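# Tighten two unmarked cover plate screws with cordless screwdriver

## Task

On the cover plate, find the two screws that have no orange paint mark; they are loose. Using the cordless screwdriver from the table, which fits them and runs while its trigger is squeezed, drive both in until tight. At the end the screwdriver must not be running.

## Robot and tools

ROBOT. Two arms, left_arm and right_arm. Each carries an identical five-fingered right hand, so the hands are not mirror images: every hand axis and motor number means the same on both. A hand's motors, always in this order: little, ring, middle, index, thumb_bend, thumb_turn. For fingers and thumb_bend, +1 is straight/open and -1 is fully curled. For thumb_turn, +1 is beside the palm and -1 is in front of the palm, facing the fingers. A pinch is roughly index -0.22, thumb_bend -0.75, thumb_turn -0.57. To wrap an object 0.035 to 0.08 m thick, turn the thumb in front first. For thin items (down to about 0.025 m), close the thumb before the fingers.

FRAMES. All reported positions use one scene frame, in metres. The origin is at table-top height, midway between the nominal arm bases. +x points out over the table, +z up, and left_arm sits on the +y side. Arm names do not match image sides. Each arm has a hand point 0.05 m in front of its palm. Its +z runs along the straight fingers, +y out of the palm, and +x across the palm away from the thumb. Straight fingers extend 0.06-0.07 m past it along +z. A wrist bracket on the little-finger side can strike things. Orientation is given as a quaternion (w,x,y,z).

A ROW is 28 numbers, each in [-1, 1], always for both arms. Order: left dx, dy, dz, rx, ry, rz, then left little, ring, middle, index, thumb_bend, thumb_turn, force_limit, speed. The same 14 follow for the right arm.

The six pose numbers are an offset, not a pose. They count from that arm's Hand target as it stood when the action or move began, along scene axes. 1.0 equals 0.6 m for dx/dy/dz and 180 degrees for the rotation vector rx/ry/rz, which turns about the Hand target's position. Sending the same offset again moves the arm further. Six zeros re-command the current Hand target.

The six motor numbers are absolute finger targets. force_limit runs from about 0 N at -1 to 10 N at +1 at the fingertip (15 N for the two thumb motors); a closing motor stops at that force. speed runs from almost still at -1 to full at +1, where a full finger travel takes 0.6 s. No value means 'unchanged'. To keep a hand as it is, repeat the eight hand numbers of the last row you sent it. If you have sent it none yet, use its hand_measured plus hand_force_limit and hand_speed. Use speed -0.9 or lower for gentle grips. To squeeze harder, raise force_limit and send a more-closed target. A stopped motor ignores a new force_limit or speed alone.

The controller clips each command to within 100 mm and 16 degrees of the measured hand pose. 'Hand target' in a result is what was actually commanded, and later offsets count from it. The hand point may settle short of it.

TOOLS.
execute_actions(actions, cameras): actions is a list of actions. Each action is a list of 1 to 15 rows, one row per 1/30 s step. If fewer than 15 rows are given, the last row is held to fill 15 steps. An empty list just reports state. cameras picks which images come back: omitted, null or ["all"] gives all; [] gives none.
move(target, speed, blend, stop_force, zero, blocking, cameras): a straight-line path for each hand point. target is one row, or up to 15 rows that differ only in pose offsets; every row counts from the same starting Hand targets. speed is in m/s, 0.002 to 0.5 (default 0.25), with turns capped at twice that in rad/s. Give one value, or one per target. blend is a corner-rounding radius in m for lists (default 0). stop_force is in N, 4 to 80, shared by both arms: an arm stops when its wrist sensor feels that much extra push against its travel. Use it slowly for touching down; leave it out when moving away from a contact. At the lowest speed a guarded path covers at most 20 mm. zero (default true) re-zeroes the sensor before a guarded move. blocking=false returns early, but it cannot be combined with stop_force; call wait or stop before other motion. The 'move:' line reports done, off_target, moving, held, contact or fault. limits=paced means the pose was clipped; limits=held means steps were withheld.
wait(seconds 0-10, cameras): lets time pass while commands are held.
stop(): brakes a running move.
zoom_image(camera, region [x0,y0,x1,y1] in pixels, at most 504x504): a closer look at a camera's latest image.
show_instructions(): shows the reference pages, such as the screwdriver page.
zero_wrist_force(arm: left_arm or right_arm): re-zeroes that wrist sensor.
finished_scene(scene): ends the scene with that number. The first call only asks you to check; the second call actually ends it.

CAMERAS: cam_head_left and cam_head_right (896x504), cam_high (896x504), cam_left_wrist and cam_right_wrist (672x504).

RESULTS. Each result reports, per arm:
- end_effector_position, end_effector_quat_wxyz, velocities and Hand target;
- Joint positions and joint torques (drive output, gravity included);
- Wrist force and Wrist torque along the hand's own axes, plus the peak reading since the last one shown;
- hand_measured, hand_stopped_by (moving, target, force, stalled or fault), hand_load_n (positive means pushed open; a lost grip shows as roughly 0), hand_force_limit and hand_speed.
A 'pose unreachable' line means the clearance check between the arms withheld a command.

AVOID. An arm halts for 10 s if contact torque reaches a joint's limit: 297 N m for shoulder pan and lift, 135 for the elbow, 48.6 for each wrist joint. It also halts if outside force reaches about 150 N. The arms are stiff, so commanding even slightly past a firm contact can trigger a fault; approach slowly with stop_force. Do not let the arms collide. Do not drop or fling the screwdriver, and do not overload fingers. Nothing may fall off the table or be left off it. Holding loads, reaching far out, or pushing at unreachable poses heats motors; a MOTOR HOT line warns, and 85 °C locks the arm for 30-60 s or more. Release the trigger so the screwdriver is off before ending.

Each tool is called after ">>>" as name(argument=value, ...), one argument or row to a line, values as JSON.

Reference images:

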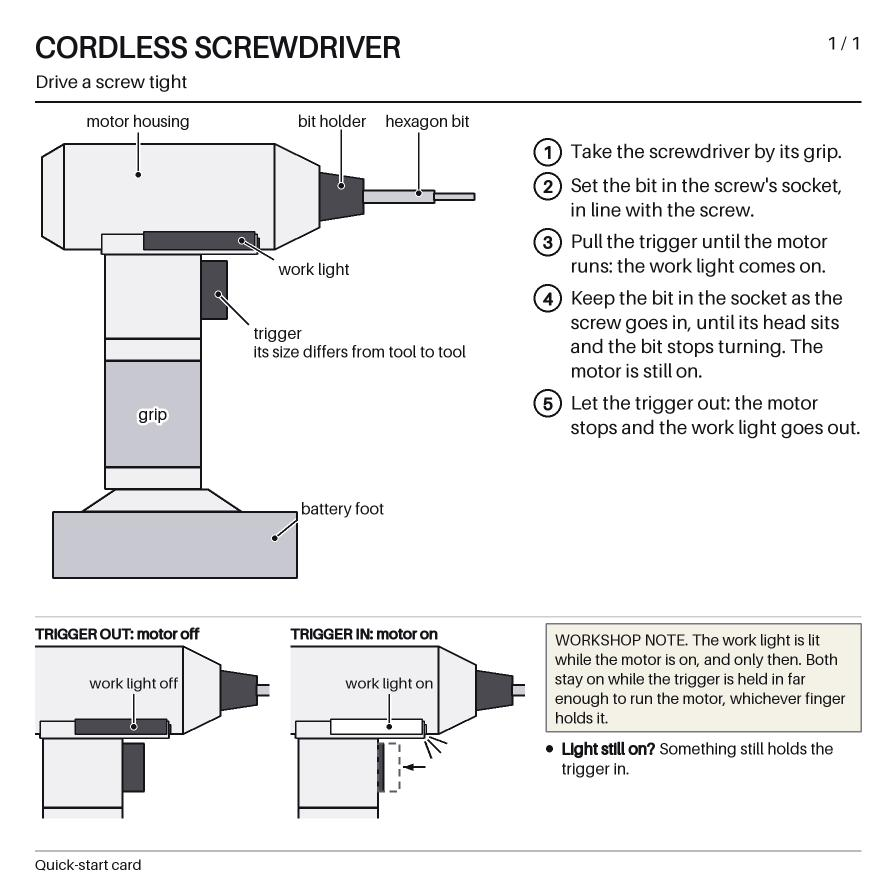

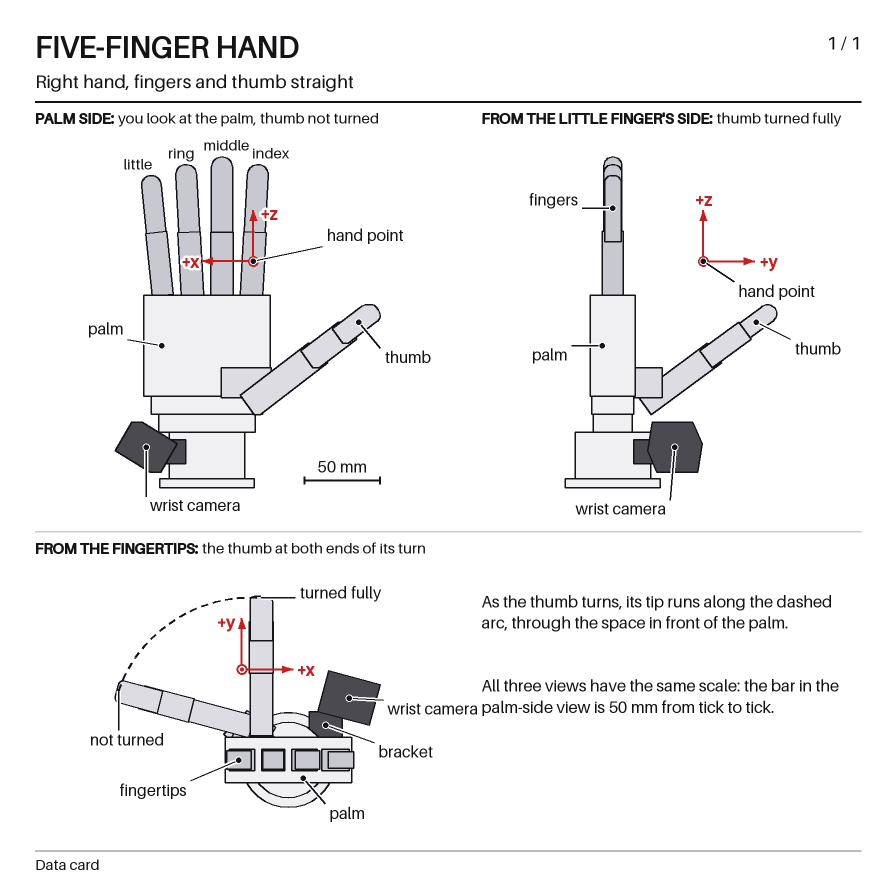

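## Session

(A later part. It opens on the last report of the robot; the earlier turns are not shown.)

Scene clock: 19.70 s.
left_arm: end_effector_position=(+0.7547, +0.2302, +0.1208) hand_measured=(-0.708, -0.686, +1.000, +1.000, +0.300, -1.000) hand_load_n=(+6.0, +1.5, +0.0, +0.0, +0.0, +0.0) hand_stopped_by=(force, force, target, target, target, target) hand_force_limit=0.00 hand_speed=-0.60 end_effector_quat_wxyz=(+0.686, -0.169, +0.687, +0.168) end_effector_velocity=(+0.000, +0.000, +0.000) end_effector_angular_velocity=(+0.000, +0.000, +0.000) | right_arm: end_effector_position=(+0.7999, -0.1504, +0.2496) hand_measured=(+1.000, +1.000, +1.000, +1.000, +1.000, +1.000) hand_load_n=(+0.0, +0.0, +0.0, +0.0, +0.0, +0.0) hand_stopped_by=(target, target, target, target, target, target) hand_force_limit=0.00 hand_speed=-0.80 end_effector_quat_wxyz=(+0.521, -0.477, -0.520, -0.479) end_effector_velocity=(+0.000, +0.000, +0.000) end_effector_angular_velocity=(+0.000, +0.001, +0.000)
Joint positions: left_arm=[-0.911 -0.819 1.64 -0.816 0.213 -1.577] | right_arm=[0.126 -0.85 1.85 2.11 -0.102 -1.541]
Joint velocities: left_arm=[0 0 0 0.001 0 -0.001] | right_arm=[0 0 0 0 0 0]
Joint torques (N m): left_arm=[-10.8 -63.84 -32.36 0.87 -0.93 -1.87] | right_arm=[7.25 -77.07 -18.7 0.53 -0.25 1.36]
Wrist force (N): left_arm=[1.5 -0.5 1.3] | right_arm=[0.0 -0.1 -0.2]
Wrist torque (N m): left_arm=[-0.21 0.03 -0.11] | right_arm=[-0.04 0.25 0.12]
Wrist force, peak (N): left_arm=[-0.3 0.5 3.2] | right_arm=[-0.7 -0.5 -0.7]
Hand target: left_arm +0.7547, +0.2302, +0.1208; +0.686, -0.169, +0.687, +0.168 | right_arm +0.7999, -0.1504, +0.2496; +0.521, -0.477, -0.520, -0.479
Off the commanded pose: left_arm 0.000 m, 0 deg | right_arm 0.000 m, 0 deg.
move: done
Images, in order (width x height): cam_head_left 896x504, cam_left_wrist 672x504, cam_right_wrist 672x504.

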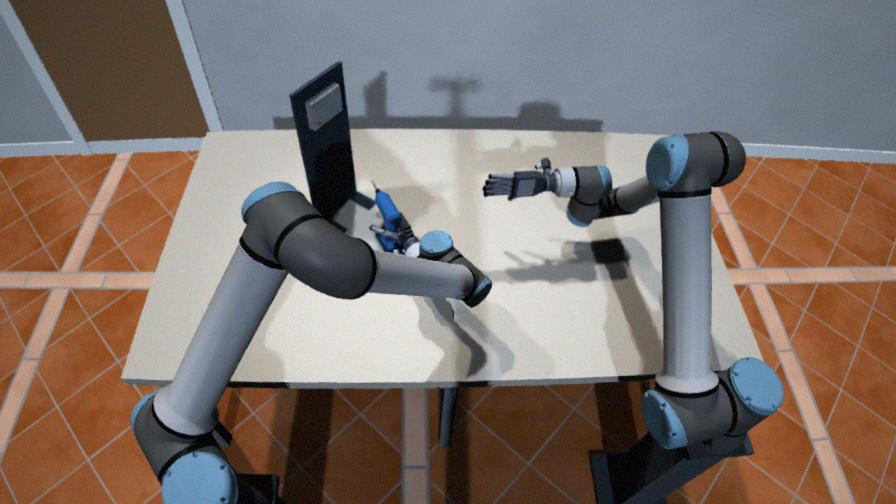

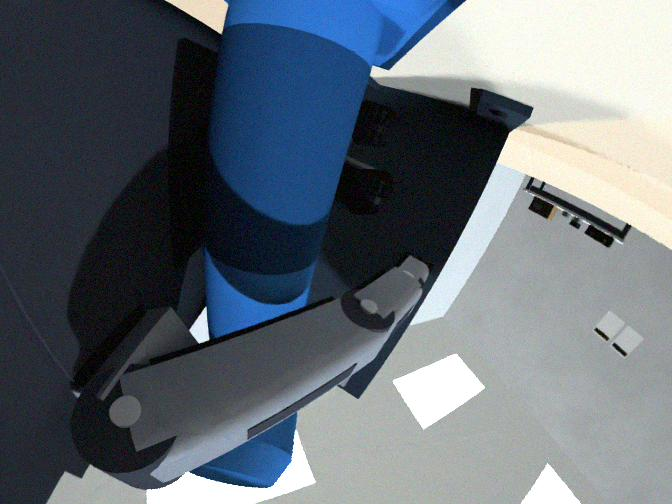

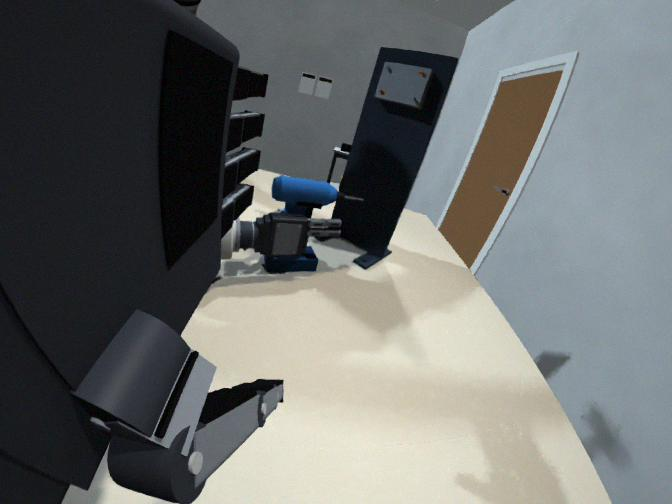

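>>> move(
  target=[0,0,0,0,0,0,-0.99,-0.99,0.99,0.99,0.3,-1,0.3,-0.7,0,0,0,0,0,0,1,1,1,1,1,1,0,-0.8],
  cameras=["cam_right_wrist","cam_left_wrist"],
)

>>> zoom_image(
  camera="cam_right_wrist",
  region=[210, 160, 380, 290],
)

Scene clock: 20.57 s.
left_arm: end_effector_position=(+0.7547, +0.2302, +0.1208) hand_measured=(-0.720, -0.716, +0.990, +0.990, +0.300, -1.000) hand_load_n=(+6.5, +8.5, +0.0, +0.0, +0.0, -0.5) hand_stopped_by=(force, force, target, target, target, target) hand_force_limit=0.30 hand_speed=-0.70 end_effector_quat_wxyz=(+0.686, -0.169, +0.687, +0.168) end_effector_velocity=(+0.000, +0.001, +0.000) end_effector_angular_velocity=(+0.000, +0.000, +0.000) | right_arm: end_effector_position=(+0.7999, -0.1504, +0.2496) hand_measured=(+1.000, +1.000, +1.000, +1.000, +1.000, +1.000) hand_load_n=(+0.0, +0.0, +0.0, +0.0, +0.0, +0.0) hand_stopped_by=(target, target, target, target, target, target) hand_force_limit=0.00 hand_speed=-0.80 end_effector_quat_wxyz=(+0.521, -0.477, -0.520, -0.479) end_effector_velocity=(+0.000, +0.000, +0.000) end_effector_angular_velocity=(+0.000, -0.001, +0.000)
Joint positions: left_arm=[-0.911 -0.819 1.64 -0.816 0.213 -1.577] | right_arm=[0.126 -0.85 1.85 2.11 -0.102 -1.541]
Joint velocities: left_arm=[0.001 0 0 0 0.001 0] | right_arm=[0 0 0 -0.001 0 0]
Joint torques (N m): left_arm=[-9.07 -72.02 -28.9 0.51 -0.7 -2.1] | right_arm=[7.07 -76.72 -18.62 0.72 -0.36 1.22]
Wrist force (N): left_arm=[1.2 0.1 0.5] | right_arm=[-0.1 -0.1 -0.5]
Wrist torque (N m): left_arm=[-0.14 0.06 -0.16] | right_arm=[-0.02 0.27 0.11]
Wrist force, peak (N): left_arm=[2.4 0.1 2.2] | right_arm=[-0.5 -0.2 -0.9]
Hand target: left_arm +0.7547, +0.2302, +0.1208; +0.686, -0.169, +0.687, +0.168 | right_arm +0.7999, -0.1504, +0.2496; +0.521, -0.477, -0.520, -0.479
Off the commanded pose: left_arm 0.000 m, 0 deg | right_arm 0.000 m, 0 deg.
move: done
Images, in order (width x height): cam_left_wrist 672x504, cam_right_wrist 672x504.

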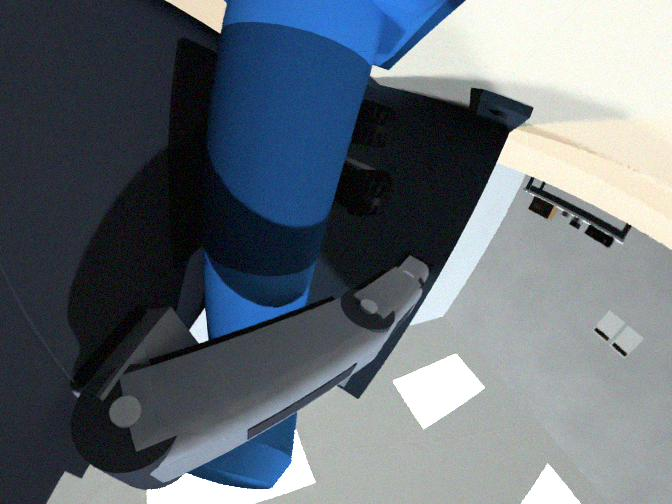

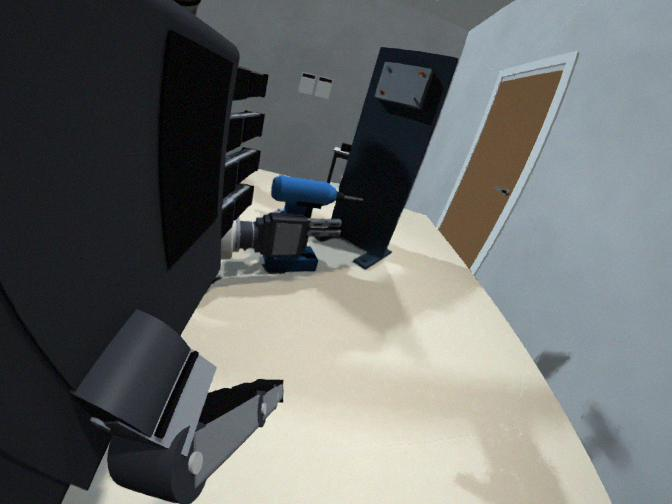

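Scaled by 2.965 from the camera's 672x504 image, which has a finer 960x720 frame.

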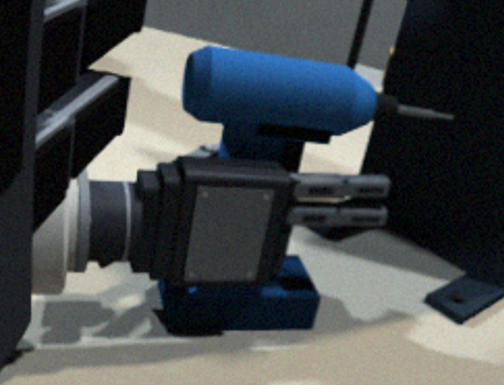

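>>> move(
  target=[0,0,0,0,0,0,-0.99,-0.99,-0.98,-0.2,0.3,-1,0.1,-0.7,0,0,0,0,0,0,1,1,1,1,1,1,0,-0.8],
  cameras=["cam_right_wrist"],
)

>>> zoom_image(
  camera="cam_right_wrist",
  region=[260, 160, 380, 260],
)

Scene clock: 24.43 s.
left_arm: end_effector_position=(+0.7547, +0.2302, +0.1208) hand_measured=(-0.720, -0.716, -0.722, -0.200, +0.300, -1.000) hand_load_n=(+2.5, +3.5, +7.0, +0.0, +0.0, -0.5) hand_stopped_by=(force, force, force, target, target, target) hand_force_limit=0.10 hand_speed=-0.70 end_effector_quat_wxyz=(+0.686, -0.169, +0.687, +0.168) end_effector_velocity=(+0.000, -0.001, +0.000) end_effector_angular_velocity=(+0.002, +0.001, +0.000) | right_arm: end_effector_position=(+0.7999, -0.1504, +0.2496) hand_measured=(+1.000, +1.000, +1.000, +1.000, +1.000, +1.000) hand_load_n=(+0.0, +0.0, +0.0, +0.0, +0.0, +0.0) hand_stopped_by=(target, target, target, target, target, target) hand_force_limit=0.00 hand_speed=-0.80 end_effector_quat_wxyz=(+0.521, -0.477, -0.520, -0.479) end_effector_velocity=(+0.000, +0.000, +0.000) end_effector_angular_velocity=(+0.000, +0.001, +0.000)
Joint positions: left_arm=[-0.911 -0.819 1.64 -0.816 0.213 -1.577] | right_arm=[0.126 -0.85 1.85 2.11 -0.102 -1.541]
Joint velocities: left_arm=[-0.001 0 0 0 -0.001 0.002] | right_arm=[0 0 0 0.001 0 0]
Joint torques (N m): left_arm=[-9.67 -94.16 -23.8 -0.58 -0.7 -1.66] | right_arm=[3.44 -78.24 -19.49 1.1 -0.03 0.49]
Wrist force (N): left_arm=[-1.8 1.1 0.0] | right_arm=[-0.5 -0.2 -0.4]
Wrist torque (N m): left_arm=[-0.05 0.26 -0.40] | right_arm=[-0.04 0.32 0.09]
Wrist force, peak (N): left_arm=[1.6 -0.1 2.6] | right_arm=[-0.8 0.0 -0.6]
Hand target: left_arm +0.7547, +0.2302, +0.1208; +0.686, -0.169, +0.687, +0.168 | right_arm +0.7999, -0.1504, +0.2496; +0.521, -0.477, -0.520, -0.479
Off the commanded pose: left_arm 0.000 m, 0 deg | right_arm 0.000 m, 0 deg.
move: done
Images, in order (width x height): cam_right_wrist 672x504.

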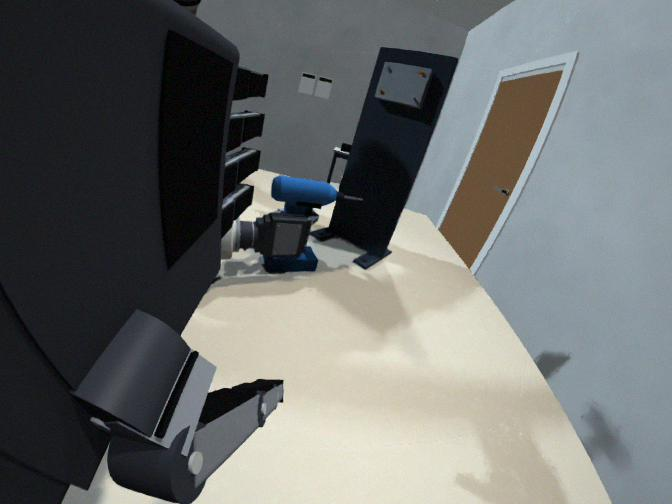

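Scaled by 4.200 from the camera's 672x504 image, which has a finer 960x720 frame.

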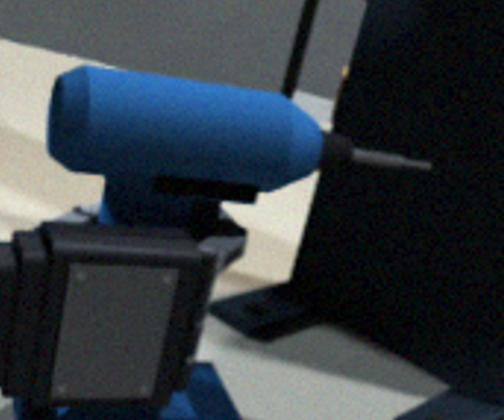

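>>> move(
  target=[0,0,0,0,0,0,-0.64,-0.64,-0.64,-0.2,0.3,-1,0.1,-0.5,0,0,0,0,0,0,1,1,1,1,1,1,0,-0.8],
  cameras=[],
)

>>> move(
  target=[0,0,0.0145,0,0,0,-0.64,-0.64,-0.64,-0.2,0.3,-1,0.1,-0.5,0,0,0,0,0,0,1,1,1,1,1,1,0,-0.8],
  speed=0.03,
  cameras=["cam_right_wrist"],
)

>>> move(
  target=[0,0,0,0,0,0,-0.98,-0.98,-0.97,-0.2,0.3,-1,0.1,-0.7,0,0,0,0,0,0,1,1,1,1,1,1,0,-0.8],
  cameras=["cam_right_wrist"],
)

>>> zoom_image(
  camera="cam_right_wrist",
  region=[260, 160, 380, 260],
)

Scene clock: 25.47 s.
left_arm: end_effector_position=(+0.7547, +0.2302, +0.1208) hand_measured=(-0.640, -0.640, -0.640, -0.200, +0.300, -1.000) hand_load_n=(+0.0, +0.0, +0.0, +0.0, +0.0, +0.0) hand_stopped_by=(target, target, target, target, target, target) hand_force_limit=0.10 hand_speed=-0.50 end_effector_quat_wxyz=(+0.686, -0.169, +0.687, +0.168) end_effector_velocity=(+0.000, +0.000, +0.000) end_effector_angular_velocity=(-0.001, +0.000, +0.000) | right_arm: end_effector_position=(+0.7999, -0.1504, +0.2496) hand_measured=(+1.000, +1.000, +1.000, +1.000, +1.000, +1.000) hand_load_n=(+0.0, +0.0, +0.0, +0.0, +0.0, +0.0) hand_stopped_by=(target, target, target, target, target, target) hand_force_limit=0.00 hand_speed=-0.80 end_effector_quat_wxyz=(+0.521, -0.477, -0.520, -0.479) end_effector_velocity=(+0.000, +0.000, -0.001) end_effector_angular_velocity=(+0.000, +0.001, +0.000)
Joint positions: left_arm=[-0.911 -0.819 1.64 -0.816 0.213 -1.577] | right_arm=[0.126 -0.85 1.85 2.11 -0.102 -1.541]
Joint velocities: left_arm=[0 0 0 0 0 -0.001] | right_arm=[0 0.001 0 0 0 0]
Joint torques (N m): left_arm=[-10.83 -93.13 -21.46 -1.13 -1.43 -1.93] | right_arm=[2.53 -79.08 -18.74 1.22 0.02 0.42]
Wrist force (N): left_arm=[-1.3 -0.5 1.5] | right_arm=[-0.5 0.1 -0.6]
Wrist torque (N m): left_arm=[-0.11 0.15 -0.16] | right_arm=[0.01 0.34 0.09]
Wrist force, peak (N): left_arm=[-1.5 -0.8 1.9] | right_arm=[-0.5 0.0 -0.8]
Hand target: left_arm +0.7547, +0.2302, +0.1208; +0.686, -0.169, +0.687, +0.168 | right_arm +0.7999, -0.1504, +0.2496; +0.521, -0.477, -0.520, -0.479
Off the commanded pose: left_arm 0.000 m, 0 deg | right_arm 0.000 m, 0 deg.
move: done
No camera images: "cameras" was empty.

Scene clock: 26.17 s.
left_arm: end_effector_position=(+0.7547, +0.2302, +0.1297) hand_measured=(-0.640, -0.640, -0.640, -0.200, +0.300, -1.000) hand_load_n=(+0.0, +0.0, +0.0, +0.5, +0.0, +0.0) hand_stopped_by=(target, target, target, target, target, target) hand_force_limit=0.10 hand_speed=-0.50 end_effector_quat_wxyz=(+0.686, -0.169, +0.687, +0.168) end_effector_velocity=(+0.000, +0.000, -0.001) end_effector_angular_velocity=(+0.000, +0.000, +0.001) | right_arm: end_effector_position=(+0.7999, -0.1504, +0.2496) hand_measured=(+1.000, +1.000, +1.000, +1.000, +1.000, +1.000) hand_load_n=(+0.0, +0.0, +0.0, +0.0, +0.0, +0.0) hand_stopped_by=(target, target, target, target, target, target) hand_force_limit=0.00 hand_speed=-0.80 end_effector_quat_wxyz=(+0.521, -0.477, -0.520, -0.479) end_effector_velocity=(+0.000, +0.000, +0.002) end_effector_angular_velocity=(+0.001, -0.003, +0.000)
Joint positions: left_arm=[-0.911 -0.83 1.639 -0.804 0.213 -1.577] | right_arm=[0.126 -0.85 1.85 2.11 -0.102 -1.541]
Joint velocities: left_arm=[0 0.001 0 0 -0.001 0] | right_arm=[0 -0.002 0 -0.001 0 0]
Joint torques (N m): left_arm=[-11.09 -67.77 -39.36 1.48 -0.9 0.25] | right_arm=[1.78 -80.11 -19.14 1.23 0.17 0.19]
Wrist force (N): left_arm=[-0.5 -0.1 1.2] | right_arm=[-0.4 -0.1 -0.4]
Wrist torque (N m): left_arm=[-0.14 0.10 -0.14] | right_arm=[-0.03 0.31 0.09]
Wrist force, peak (N): left_arm=[-0.3 -1.7 1.8] | right_arm=[-0.4 -0.3 -0.7]
Hand target: left_arm +0.7547, +0.2302, +0.1295; +0.686, -0.169, +0.687, +0.168 | right_arm +0.7999, -0.1504, +0.2496; +0.521, -0.477, -0.520, -0.479
Off the commanded pose: left_arm 0.000 m, 0 deg | right_arm 0.000 m, 0 deg.
move: done
Images, in order (width x height): cam_right_wrist 672x504.

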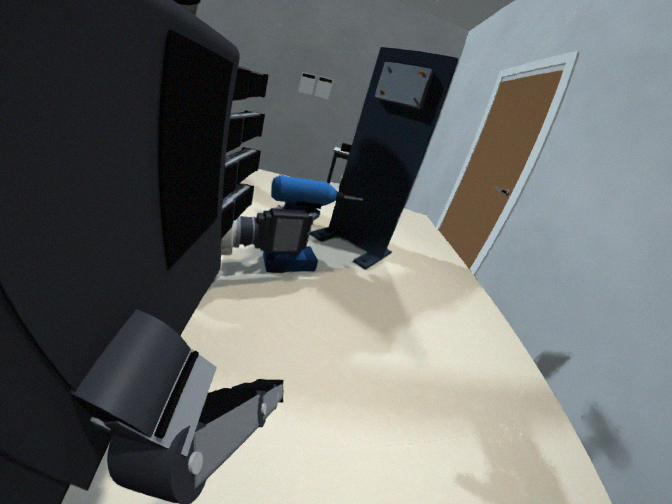

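Scene clock: 26.87 s.
left_arm: end_effector_position=(+0.7547, +0.2302, +0.1295) hand_measured=(-0.752, -0.736, -0.736, -0.200, +0.300, -1.000) hand_load_n=(+9.0, +5.0, +5.0, +0.0, +0.0, -0.5) hand_stopped_by=(force, force, force, target, target, target) hand_force_limit=0.10 hand_speed=-0.70 end_effector_quat_wxyz=(+0.686, -0.169, +0.687, +0.168) end_effector_velocity=(+0.000, +0.001, +0.000) end_effector_angular_velocity=(+0.001, +0.000, +0.000) | right_arm: end_effector_position=(+0.7999, -0.1504, +0.2496) hand_measured=(+1.000, +1.000, +1.000, +1.000, +1.000, +1.000) hand_load_n=(+0.0, +0.0, +0.0, +0.0, +0.0, +0.0) hand_stopped_by=(target, target, target, target, target, target) hand_force_limit=0.00 hand_speed=-0.80 end_effector_quat_wxyz=(+0.521, -0.477, -0.520, -0.479) end_effector_velocity=(+0.000, +0.000, +0.000) end_effector_angular_velocity=(+0.000, +0.000, +0.000)
Joint positions: left_arm=[-0.911 -0.83 1.639 -0.804 0.213 -1.577] | right_arm=[0.126 -0.85 1.85 2.11 -0.102 -1.541]
Joint velocities: left_arm=[0.001 0 0 0 0.001 0] | right_arm=[0 0 0 0 0 0]
Joint torques (N m): left_arm=[-10.54 -53.38 -37.42 -3.75 -0.55 -2.41] | right_arm=[1.09 -77.98 -19.24 1.17 0.28 0.26]
Wrist force (N): left_arm=[-8.2 3.0 0.8] | right_arm=[0.0 0.0 -0.5]
Wrist torque (N m): left_arm=[-0.07 0.15 -0.48] | right_arm=[-0.01 0.25 0.13]
Wrist force, peak (N): left_arm=[-8.2 3.0 0.8] | right_arm=[-0.2 0.1 -0.8]
Hand target: left_arm +0.7547, +0.2302, +0.1295; +0.686, -0.169, +0.687, +0.168 | right_arm +0.7999, -0.1504, +0.2496; +0.521, -0.477, -0.520, -0.479
Off the commanded pose: left_arm 0.000 m, 0 deg | right_arm 0.000 m, 0 deg.
move: done
Images, in order (width x height): cam_right_wrist 672x504.

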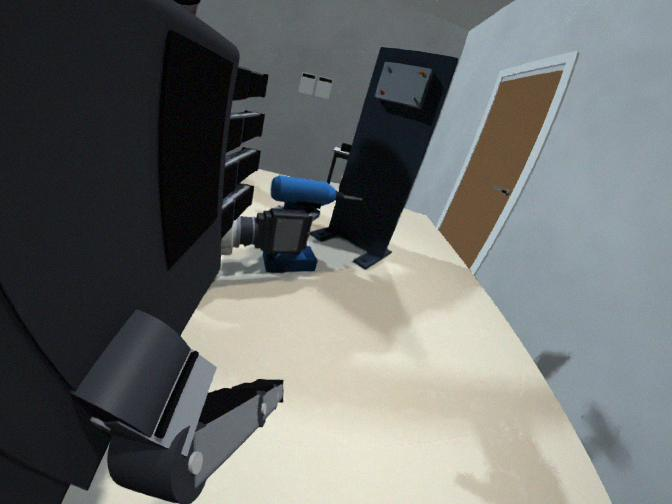

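Scaled by 4.200 from the camera's 672x504 image, which has a finer 960x720 frame.

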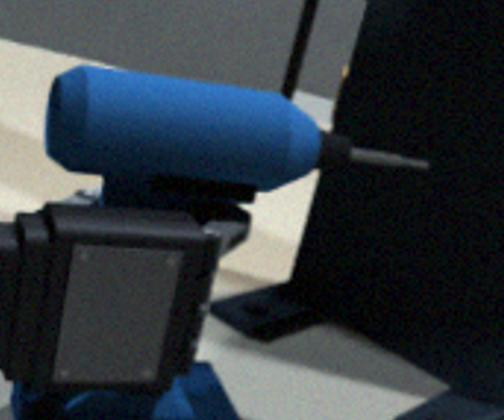

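>>> move(
  target=[0,0,0,0,0,0,-0.98,-0.98,-0.97,-0.2,-1,-1,-0.1,-0.7,0,0,0,0,0,0,1,1,1,1,1,1,0,-0.8],
  cameras=["cam_right_wrist","cam_head_left"],
)

Scene clock: 28.67 s.
left_arm: end_effector_position=(+0.7547, +0.2302, +0.1295) hand_measured=(-0.752, -0.736, -0.736, -0.200, +0.120, -1.000) hand_load_n=(+9.0, +5.0, +5.0, +0.0, +6.5, +1.0) hand_stopped_by=(force, force, force, target, force, target) hand_force_limit=-0.10 hand_speed=-0.70 end_effector_quat_wxyz=(+0.686, -0.169, +0.687, +0.168) end_effector_velocity=(+0.000, +0.001, +0.000) end_effector_angular_velocity=(+0.002, +0.001, +0.001) | right_arm: end_effector_position=(+0.7999, -0.1504, +0.2496) hand_measured=(+1.000, +1.000, +1.000, +1.000, +1.000, +1.000) hand_load_n=(+0.5, +0.0, +0.0, +0.0, +0.0, +0.0) hand_stopped_by=(target, target, target, target, target, target) hand_force_limit=0.00 hand_speed=-0.80 end_effector_quat_wxyz=(+0.521, -0.477, -0.520, -0.479) end_effector_velocity=(+0.000, +0.000, +0.000) end_effector_angular_velocity=(+0.000, +0.000, +0.000)
Joint positions: left_arm=[-0.911 -0.83 1.639 -0.804 0.213 -1.577] | right_arm=[0.126 -0.85 1.85 2.11 -0.102 -1.541]
Joint velocities: left_arm=[0.001 0 0 0.001 0 0.001] | right_arm=[0 0 0 0 0 0]
Joint torques (N m): left_arm=[-13.06 -57.2 -31.76 -2.57 -0.71 -3.1] | right_arm=[0.02 -79.49 -20.02 1.16 0.42 -0.15]
Wrist force (N): left_arm=[-9.4 3.0 -0.7] | right_arm=[-0.3 0.0 -0.5]
Wrist torque (N m): left_arm=[-0.11 0.18 -0.52] | right_arm=[0.00 0.29 0.11]
Wrist force, peak (N): left_arm=[-10.0 3.5 -0.9] | right_arm=[-0.3 0.0 -1.0]
Hand target: left_arm +0.7547, +0.2302, +0.1295; +0.686, -0.169, +0.687, +0.168 | right_arm +0.7999, -0.1504, +0.2496; +0.521, -0.477, -0.520, -0.479
Off the commanded pose: left_arm 0.000 m, 0 deg | right_arm 0.000 m, 0 deg.
move: done
Images, in order (width x height): cam_head_left 896x504, cam_right_wrist 672x504.

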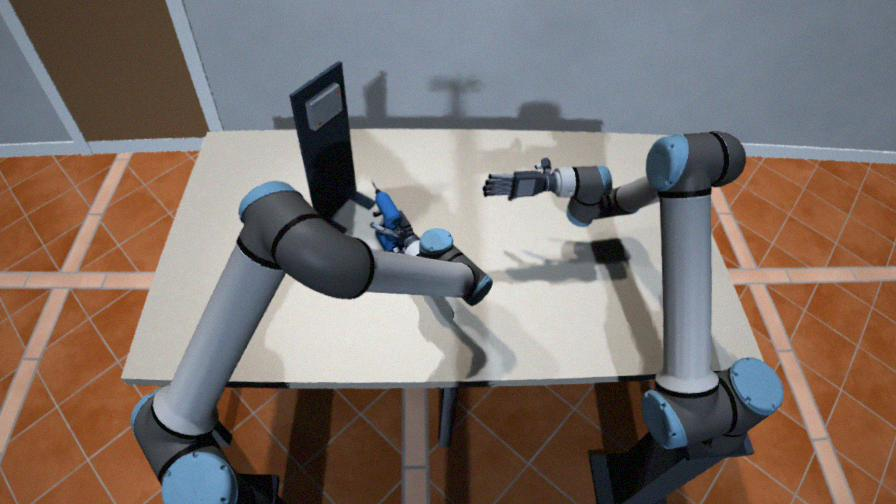

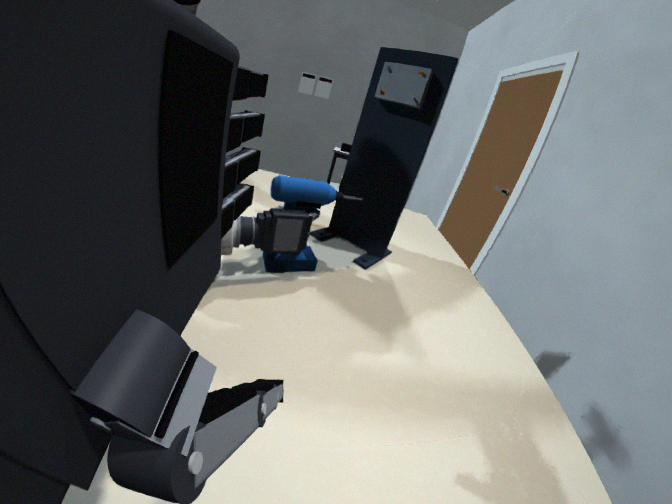

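Tighten the fingers.

>>> move(
  target=[0,0,0,0,0,0,-0.99,-0.99,-0.98,-0.2,-1,-1,0.5,-0.7,0,0,0,0,0,0,1,1,1,1,1,1,0,-0.8],
  cameras=["cam_right_wrist"],
)

>>> zoom_image(
  camera="cam_right_wrist",
  region=[230, 160, 390, 280],
)

Scene clock: 29.47 s.
left_arm: end_effector_position=(+0.7547, +0.2302, +0.1295) hand_measured=(-0.752, -0.750, -0.748, -0.200, +0.122, -1.000) hand_load_n=(+8.5, +10.5, +12.5, +0.0, +6.5, +1.0) hand_stopped_by=(force, force, force, target, force, target) hand_force_limit=0.50 hand_speed=-0.70 end_effector_quat_wxyz=(+0.686, -0.169, +0.687, +0.168) end_effector_velocity=(+0.000, -0.001, +0.000) end_effector_angular_velocity=(+0.000, +0.000, -0.001) | right_arm: end_effector_position=(+0.7999, -0.1504, +0.2496) hand_measured=(+1.000, +1.000, +1.000, +1.000, +1.000, +1.000) hand_load_n=(+0.0, +0.0, +0.0, +0.0, +0.0, +0.0) hand_stopped_by=(target, target, target, target, target, target) hand_force_limit=0.00 hand_speed=-0.80 end_effector_quat_wxyz=(+0.521, -0.477, -0.520, -0.479) end_effector_velocity=(+0.000, +0.000, +0.000) end_effector_angular_velocity=(+0.000, +0.000, +0.000)
Joint positions: left_arm=[-0.911 -0.83 1.639 -0.804 0.213 -1.577] | right_arm=[0.126 -0.85 1.85 2.11 -0.102 -1.541]
Joint velocities: left_arm=[-0.001 0 0 0 0.001 0] | right_arm=[0 0 0 0 0 0]
Joint torques (N m): left_arm=[-9.27 -52.69 -27.67 -2.68 -0.78 -3.2] | right_arm=[-0.48 -79.99 -19.99 1.2 0.31 -0.22]
Wrist force (N): left_arm=[-8.6 1.4 -1.3] | right_arm=[-0.2 0.4 -0.5]
Wrist torque (N m): left_arm=[0.01 0.25 -0.71] | right_arm=[0.04 0.27 0.13]
Wrist force, peak (N): left_arm=[-9.6 3.4 -0.5] | right_arm=[-0.7 -0.1 -0.7]
Hand target: left_arm +0.7547, +0.2302, +0.1295; +0.686, -0.169, +0.687, +0.168 | right_arm +0.7999, -0.1504, +0.2496; +0.521, -0.477, -0.520, -0.479
Off the commanded pose: left_arm 0.000 m, 0 deg | right_arm 0.000 m, 0 deg.
move: done
Images, in order (width x height): cam_right_wrist 672x504.

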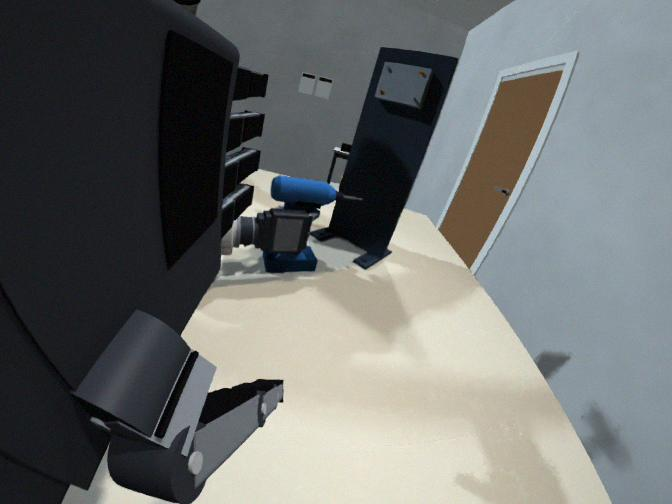

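Scaled by 3.150 from the camera's 672x504 image, which has a finer 960x720 frame.

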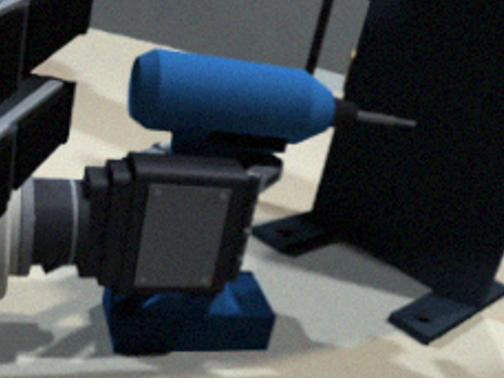

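>>> move(
  target=[0,0,0,0,0,0,-0.99,-0.99,-0.98,-0.9,-1,-1,0.2,-0.2,0,0,0,0,0,0,1,1,1,1,1,1,0,-0.8],
  cameras=["cam_right_wrist"],
)

>>> zoom_image(
  camera="cam_right_wrist",
  region=[230, 160, 390, 280],
)

Scene clock: 30.30 s.
left_arm: end_effector_position=(+0.7547, +0.2302, +0.1294) hand_measured=(-0.754, -0.750, -0.748, -0.772, +0.122, -1.000) hand_load_n=(+0.0, +0.0, +9.0, +8.0, +6.0, +1.0) hand_stopped_by=(force, force, force, force, force, target) hand_force_limit=0.20 hand_speed=-0.20 end_effector_quat_wxyz=(+0.686, -0.169, +0.687, +0.168) end_effector_velocity=(+0.000, +0.001, -0.001) end_effector_angular_velocity=(+0.000, +0.000, +0.001) | right_arm: end_effector_position=(+0.7999, -0.1504, +0.2496) hand_measured=(+1.000, +1.000, +1.000, +1.000, +1.000, +1.000) hand_load_n=(+0.0, +0.0, +0.0, +0.0, +0.0, +0.0) hand_stopped_by=(target, target, target, target, target, target) hand_force_limit=0.00 hand_speed=-0.80 end_effector_quat_wxyz=(+0.521, -0.477, -0.520, -0.479) end_effector_velocity=(+0.000, +0.000, +0.000) end_effector_angular_velocity=(+0.000, +0.000, +0.000)
Joint positions: left_arm=[-0.911 -0.83 1.639 -0.804 0.213 -1.577] | right_arm=[0.126 -0.85 1.85 2.11 -0.102 -1.541]
Joint velocities: left_arm=[0 0 0 0.001 0 -0.002] | right_arm=[0 0 0 -0.001 0 0]
Joint torques (N m): left_arm=[-7.33 -69.45 -25.45 -1.57 -0.48 -2.63] | right_arm=[-1.07 -79.5 -19.96 1.1 0.5 -0.25]
Wrist force (N): left_arm=[-4.5 -1.0 1.9] | right_arm=[-0.5 -0.1 -0.5]
Wrist torque (N m): left_arm=[-0.30 0.43 -0.77] | right_arm=[-0.03 0.33 0.09]
Wrist force, peak (N): left_arm=[-8.7 1.5 3.7] | right_arm=[-0.7 0.0 -0.6]
Hand target: left_arm +0.7547, +0.2302, +0.1295; +0.686, -0.169, +0.687, +0.168 | right_arm +0.7999, -0.1504, +0.2496; +0.521, -0.477, -0.520, -0.479
Off the commanded pose: left_arm 0.000 m, 0 deg | right_arm 0.000 m, 0 deg.
move: done
Images, in order (width x height): cam_right_wrist 672x504.

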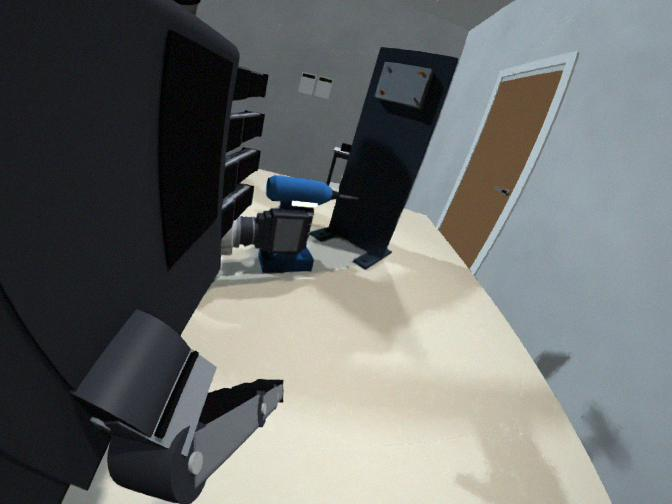

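Scaled by 3.150 from the camera's 672x504 image, which has a finer 960x720 frame.

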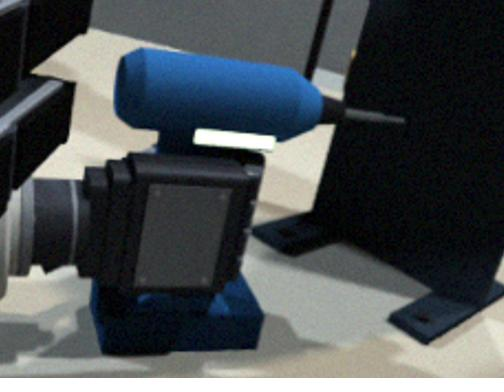

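>>> move(
  target=[0,0,0,0,0,0,-1.0,-1.0,-0.99,-0.2,-1,-1,0.5,-0.7,0,0,0,0,0,0,1,1,1,1,1,1,0,-0.8],
  cameras=["cam_right_wrist"],
)

>>> zoom_image(
  camera="cam_right_wrist",
  region=[230, 160, 390, 280],
)

Scene clock: 31.87 s.
left_arm: end_effector_position=(+0.7547, +0.2302, +0.1295) hand_measured=(-0.884, -0.880, -0.748, -0.200, +0.122, -1.000) hand_load_n=(+8.0, +10.0, +8.5, +0.0, +6.5, +1.0) hand_stopped_by=(force, force, force, target, force, target) hand_force_limit=0.50 hand_speed=-0.70 end_effector_quat_wxyz=(+0.686, -0.169, +0.687, +0.168) end_effector_velocity=(+0.000, +0.000, +0.000) end_effector_angular_velocity=(+0.001, +0.001, +0.001) | right_arm: end_effector_position=(+0.7999, -0.1504, +0.2496) hand_measured=(+1.000, +1.000, +1.000, +1.000, +1.000, +1.000) hand_load_n=(+0.0, +0.0, +0.0, +0.0, +0.0, +0.0) hand_stopped_by=(target, target, target, target, target, target) hand_force_limit=0.00 hand_speed=-0.80 end_effector_quat_wxyz=(+0.521, -0.477, -0.520, -0.479) end_effector_velocity=(+0.000, +0.000, +0.000) end_effector_angular_velocity=(+0.000, -0.001, +0.000)
Joint positions: left_arm=[-0.911 -0.83 1.639 -0.804 0.213 -1.577] | right_arm=[0.126 -0.85 1.85 2.11 -0.102 -1.541]
Joint velocities: left_arm=[0 0.001 0 0.001 -0.001 0] | right_arm=[0 0 0 -0.001 0 0]
Joint torques (N m): left_arm=[-3.92 -94.82 -21.18 -1.22 0.79 -2.95] | right_arm=[-3.48 -80.03 -20.02 1.19 0.67 -0.21]
Wrist force (N): left_arm=[-1.1 0.1 0.4] | right_arm=[-0.3 -0.3 -0.3]
Wrist torque (N m): left_arm=[-0.10 -0.08 -0.46] | right_arm=[-0.07 0.29 0.10]
Wrist force, peak (N): left_arm=[-4.5 -0.2 3.3] | right_arm=[-0.8 -0.4 -0.6]
Hand target: left_arm +0.7547, +0.2302, +0.1295; +0.686, -0.169, +0.687, +0.168 | right_arm +0.7999, -0.1504, +0.2496; +0.521, -0.477, -0.520, -0.479
Off the commanded pose: left_arm 0.000 m, 0 deg | right_arm 0.000 m, 0 deg.
move: done
Images, in order (width x height): cam_right_wrist 672x504.

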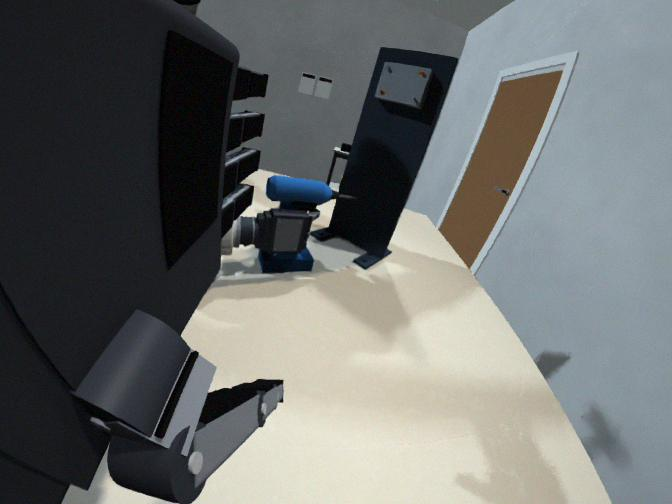

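Scaled by 3.150 from the camera's 672x504 image, which has a finer 960x720 frame.

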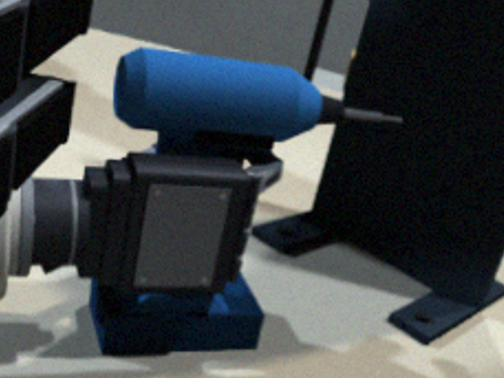

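>>> move(
  target=[0,0,0.17,0,0,0,-1.0,-1.0,-1.0,0.0,-1,-1,0.5,-0.7,0,0,0,0,0,0,1,1,1,1,1,1,0,-0.8],
  cameras=["cam_right_wrist"],
  speed=0.06,
)

>>> zoom_image(
  camera="cam_right_wrist",
  region=[230, 100, 390, 220],
)

Scene clock: 34.00 s.
left_arm: end_effector_position=(+0.7549, +0.2300, +0.2317) hand_measured=(-0.884, -0.880, -0.748, +0.000, +0.122, -1.000) hand_load_n=(+7.5, +10.0, +9.0, +0.0, +6.5, +1.0) hand_stopped_by=(force, force, force, target, force, target) hand_force_limit=0.50 hand_speed=-0.70 end_effector_quat_wxyz=(+0.686, -0.169, +0.687, +0.168) end_effector_velocity=(+0.000, +0.000, -0.002) end_effector_angular_velocity=(-0.003, -0.002, +0.001) | right_arm: end_effector_position=(+0.7999, -0.1504, +0.2496) hand_measured=(+1.000, +1.000, +1.000, +1.000, +1.000, +1.000) hand_load_n=(+0.0, +0.0, +0.0, +0.0, +0.0, +0.0) hand_stopped_by=(target, target, target, target, target, target) hand_force_limit=0.00 hand_speed=-0.80 end_effector_quat_wxyz=(+0.521, -0.477, -0.520, -0.479) end_effector_velocity=(+0.000, +0.000, +0.000) end_effector_angular_velocity=(+0.000, -0.001, +0.000)
Joint positions: left_arm=[-0.911 -0.942 1.613 -0.665 0.213 -1.577] | right_arm=[0.126 -0.85 1.85 2.11 -0.102 -1.541]
Joint velocities: left_arm=[0 0.002 0 -0.003 0 -0.003] | right_arm=[0 0 0 -0.001 0 0]
Joint torques (N m): left_arm=[3.96 -66.91 -37.5 -4.41 0.77 -3.3] | right_arm=[-3.35 -81.38 -20.58 1.12 0.72 -0.19]
Wrist force (N): left_arm=[8.2 -0.1 1.0] | right_arm=[-0.4 -0.2 -0.5]
Wrist torque (N m): left_arm=[-0.17 -0.19 0.10] | right_arm=[-0.04 0.31 0.09]
Wrist force, peak (N): left_arm=[10.0 0.3 1.2] | right_arm=[-0.6 -0.2 -0.6]
Hand target: left_arm +0.7549, +0.2300, +0.2315; +0.686, -0.169, +0.687, +0.168 | right_arm +0.7999, -0.1504, +0.2496; +0.521, -0.477, -0.520, -0.479
Off the commanded pose: left_arm 0.000 m, 0 deg | right_arm 0.000 m, 0 deg.
move: done
Images, in order (width x height): cam_right_wrist 672x504.

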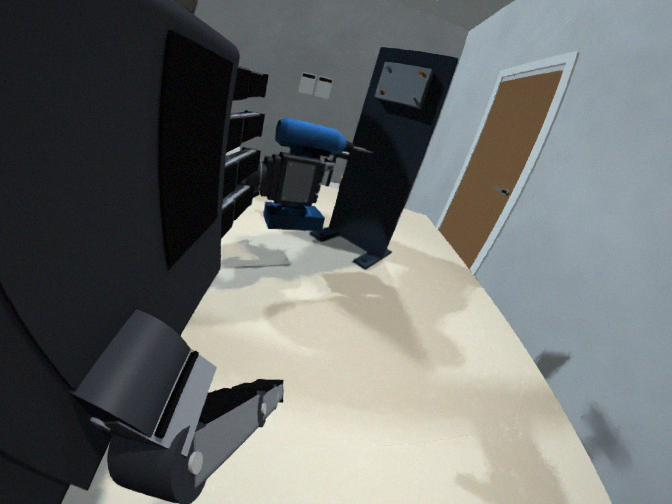

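Scaled by 3.150 from the camera's 672x504 image, which has a finer 960x720 frame.

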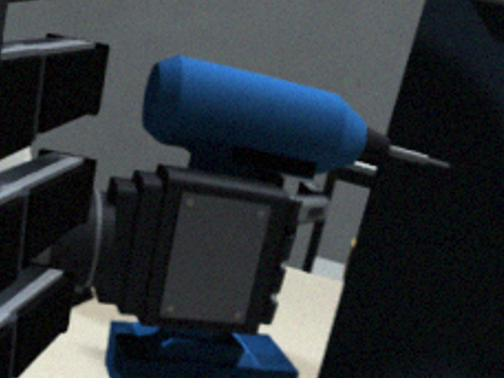

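>>> move(
  target=[-0.158,0.033,0.281,0,0,0.164,-1.0,-1.0,-1.0,0.0,-1,-1,0.5,-0.7,0,0,0,0,0,0,1,1,1,1,1,1,0,-0.8],
  cameras=["cam_right_wrist","cam_head_left","cam_left_wrist"],
  speed=0.1,
)

>>> zoom_image(
  camera="cam_head_left",
  region=[280, 60, 400, 180],
)

>>> zoom_image(
  camera="cam_right_wrist",
  region=[230, 40, 430, 190],
)

Scene clock: 37.50 s.
left_arm: end_effector_position=(+0.6602, +0.2495, +0.4002) hand_measured=(-0.884, -0.880, -0.748, +0.000, +0.122, -1.000) hand_load_n=(+7.5, +10.0, +9.0, +0.0, +6.5, +1.0) hand_stopped_by=(force, force, force, target, force, target) hand_force_limit=0.50 hand_speed=-0.70 end_effector_quat_wxyz=(+0.621, -0.338, +0.621, +0.337) end_effector_velocity=(+0.000, +0.001, -0.001) end_effector_angular_velocity=(+0.000, +0.000, +0.002) | right_arm: end_effector_position=(+0.7999, -0.1504, +0.2496) hand_measured=(+1.000, +1.000, +1.000, +1.000, +1.000, +1.000) hand_load_n=(+0.0, +0.0, +0.0, +0.0, +0.0, +0.0) hand_stopped_by=(target, target, target, target, target, target) hand_force_limit=0.00 hand_speed=-0.80 end_effector_quat_wxyz=(+0.521, -0.477, -0.520, -0.479) end_effector_velocity=(+0.000, +0.000, +0.001) end_effector_angular_velocity=(+0.000, -0.001, +0.000)
Joint positions: left_arm=[-0.939 -1.004 1.376 -0.376 -0.329 -1.568] | right_arm=[0.126 -0.85 1.85 2.11 -0.102 -1.541]
Joint velocities: left_arm=[0.001 0.001 0 0 0 -0.001] | right_arm=[0 -0.001 0 0 0 0]
Joint torques (N m): left_arm=[6.49 -63 -31.07 -1.71 0.17 -1.1] | right_arm=[-6.25 -81.33 -20.77 1.2 0.84 -0.33]
Wrist force (N): left_arm=[7.7 -0.1 0.9] | right_arm=[-0.1 -0.2 -0.4]
Wrist torque (N m): left_arm=[-0.15 -0.13 0.09] | right_arm=[-0.04 0.28 0.10]
Wrist force, peak (N): left_arm=[10.4 0.3 1.3] | right_arm=[-0.4 -0.3 -0.8]
Hand target: left_arm +0.6601, +0.2495, +0.4001; +0.621, -0.338, +0.621, +0.337 | right_arm +0.7999, -0.1504, +0.2496; +0.521, -0.477, -0.520, -0.479
Off the commanded pose: left_arm 0.000 m, 0 deg | right_arm 0.000 m, 0 deg.
move: done
Images, in order (width x height): cam_head_left 896x504, cam_left_wrist 672x504, cam_right_wrist 672x504.

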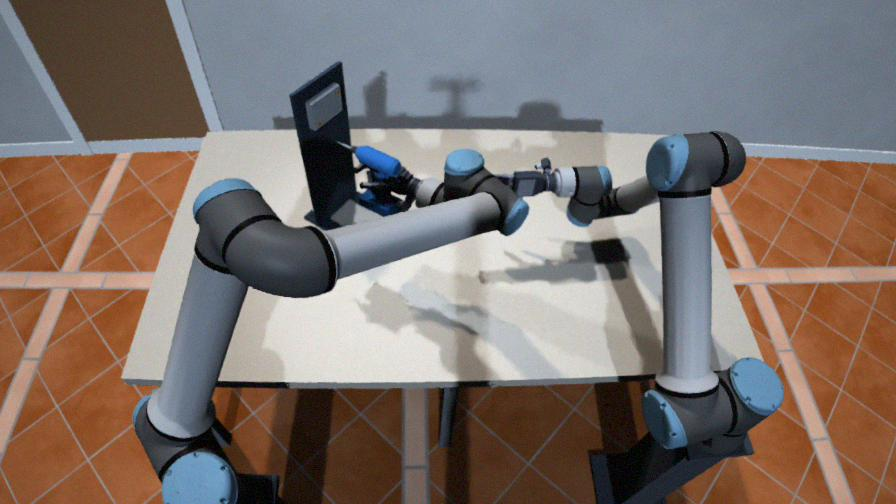

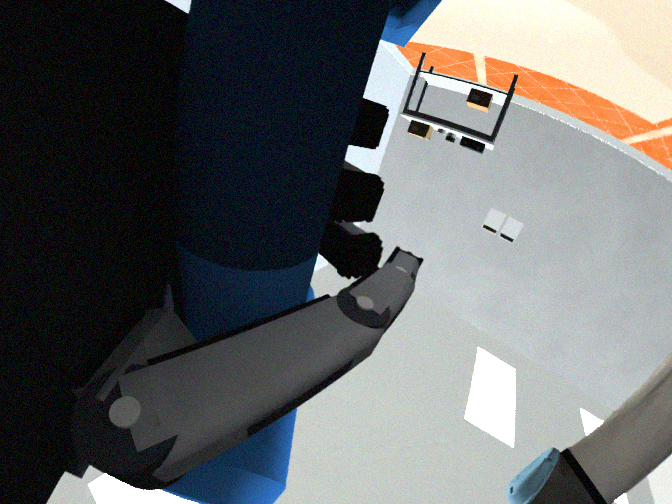

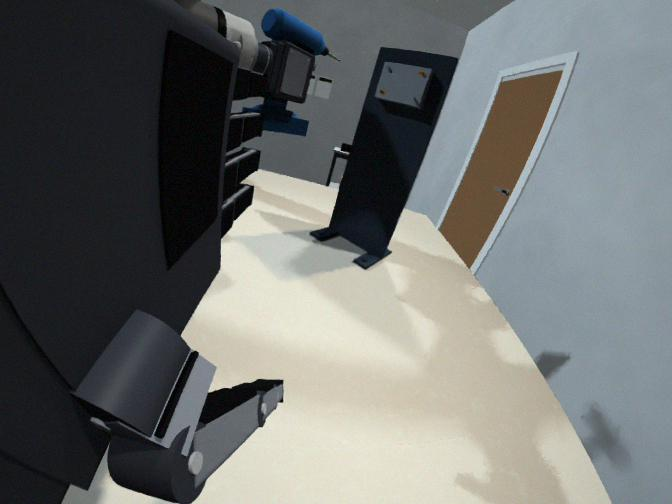

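Scaled by 4.200.

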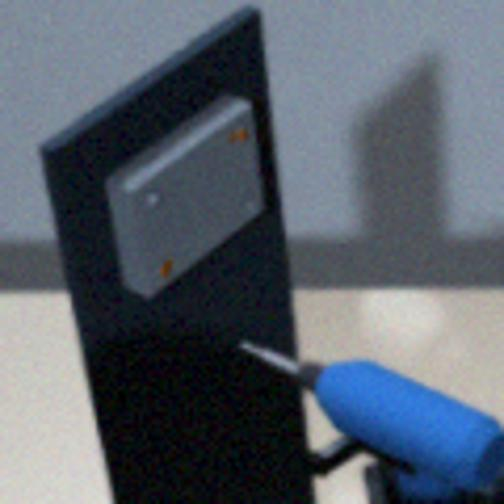

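Scaled by 2.520 from the camera's 672x504 image, which has a finer 960x720 frame.

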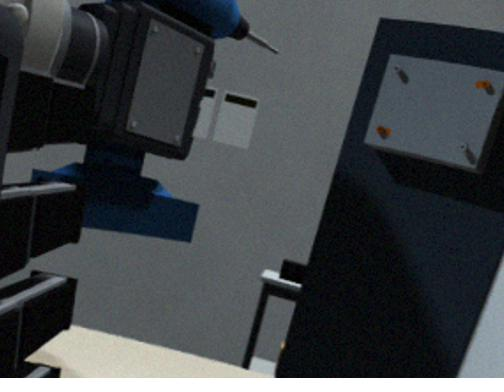

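>>> zoom_image(
  camera="cam_head_left",
  region=[325, 125, 415, 195],
)

Scaled by 5.600.

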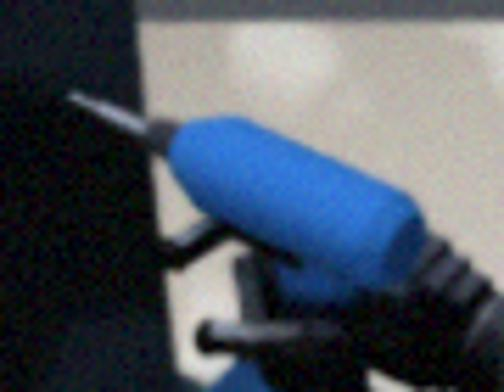

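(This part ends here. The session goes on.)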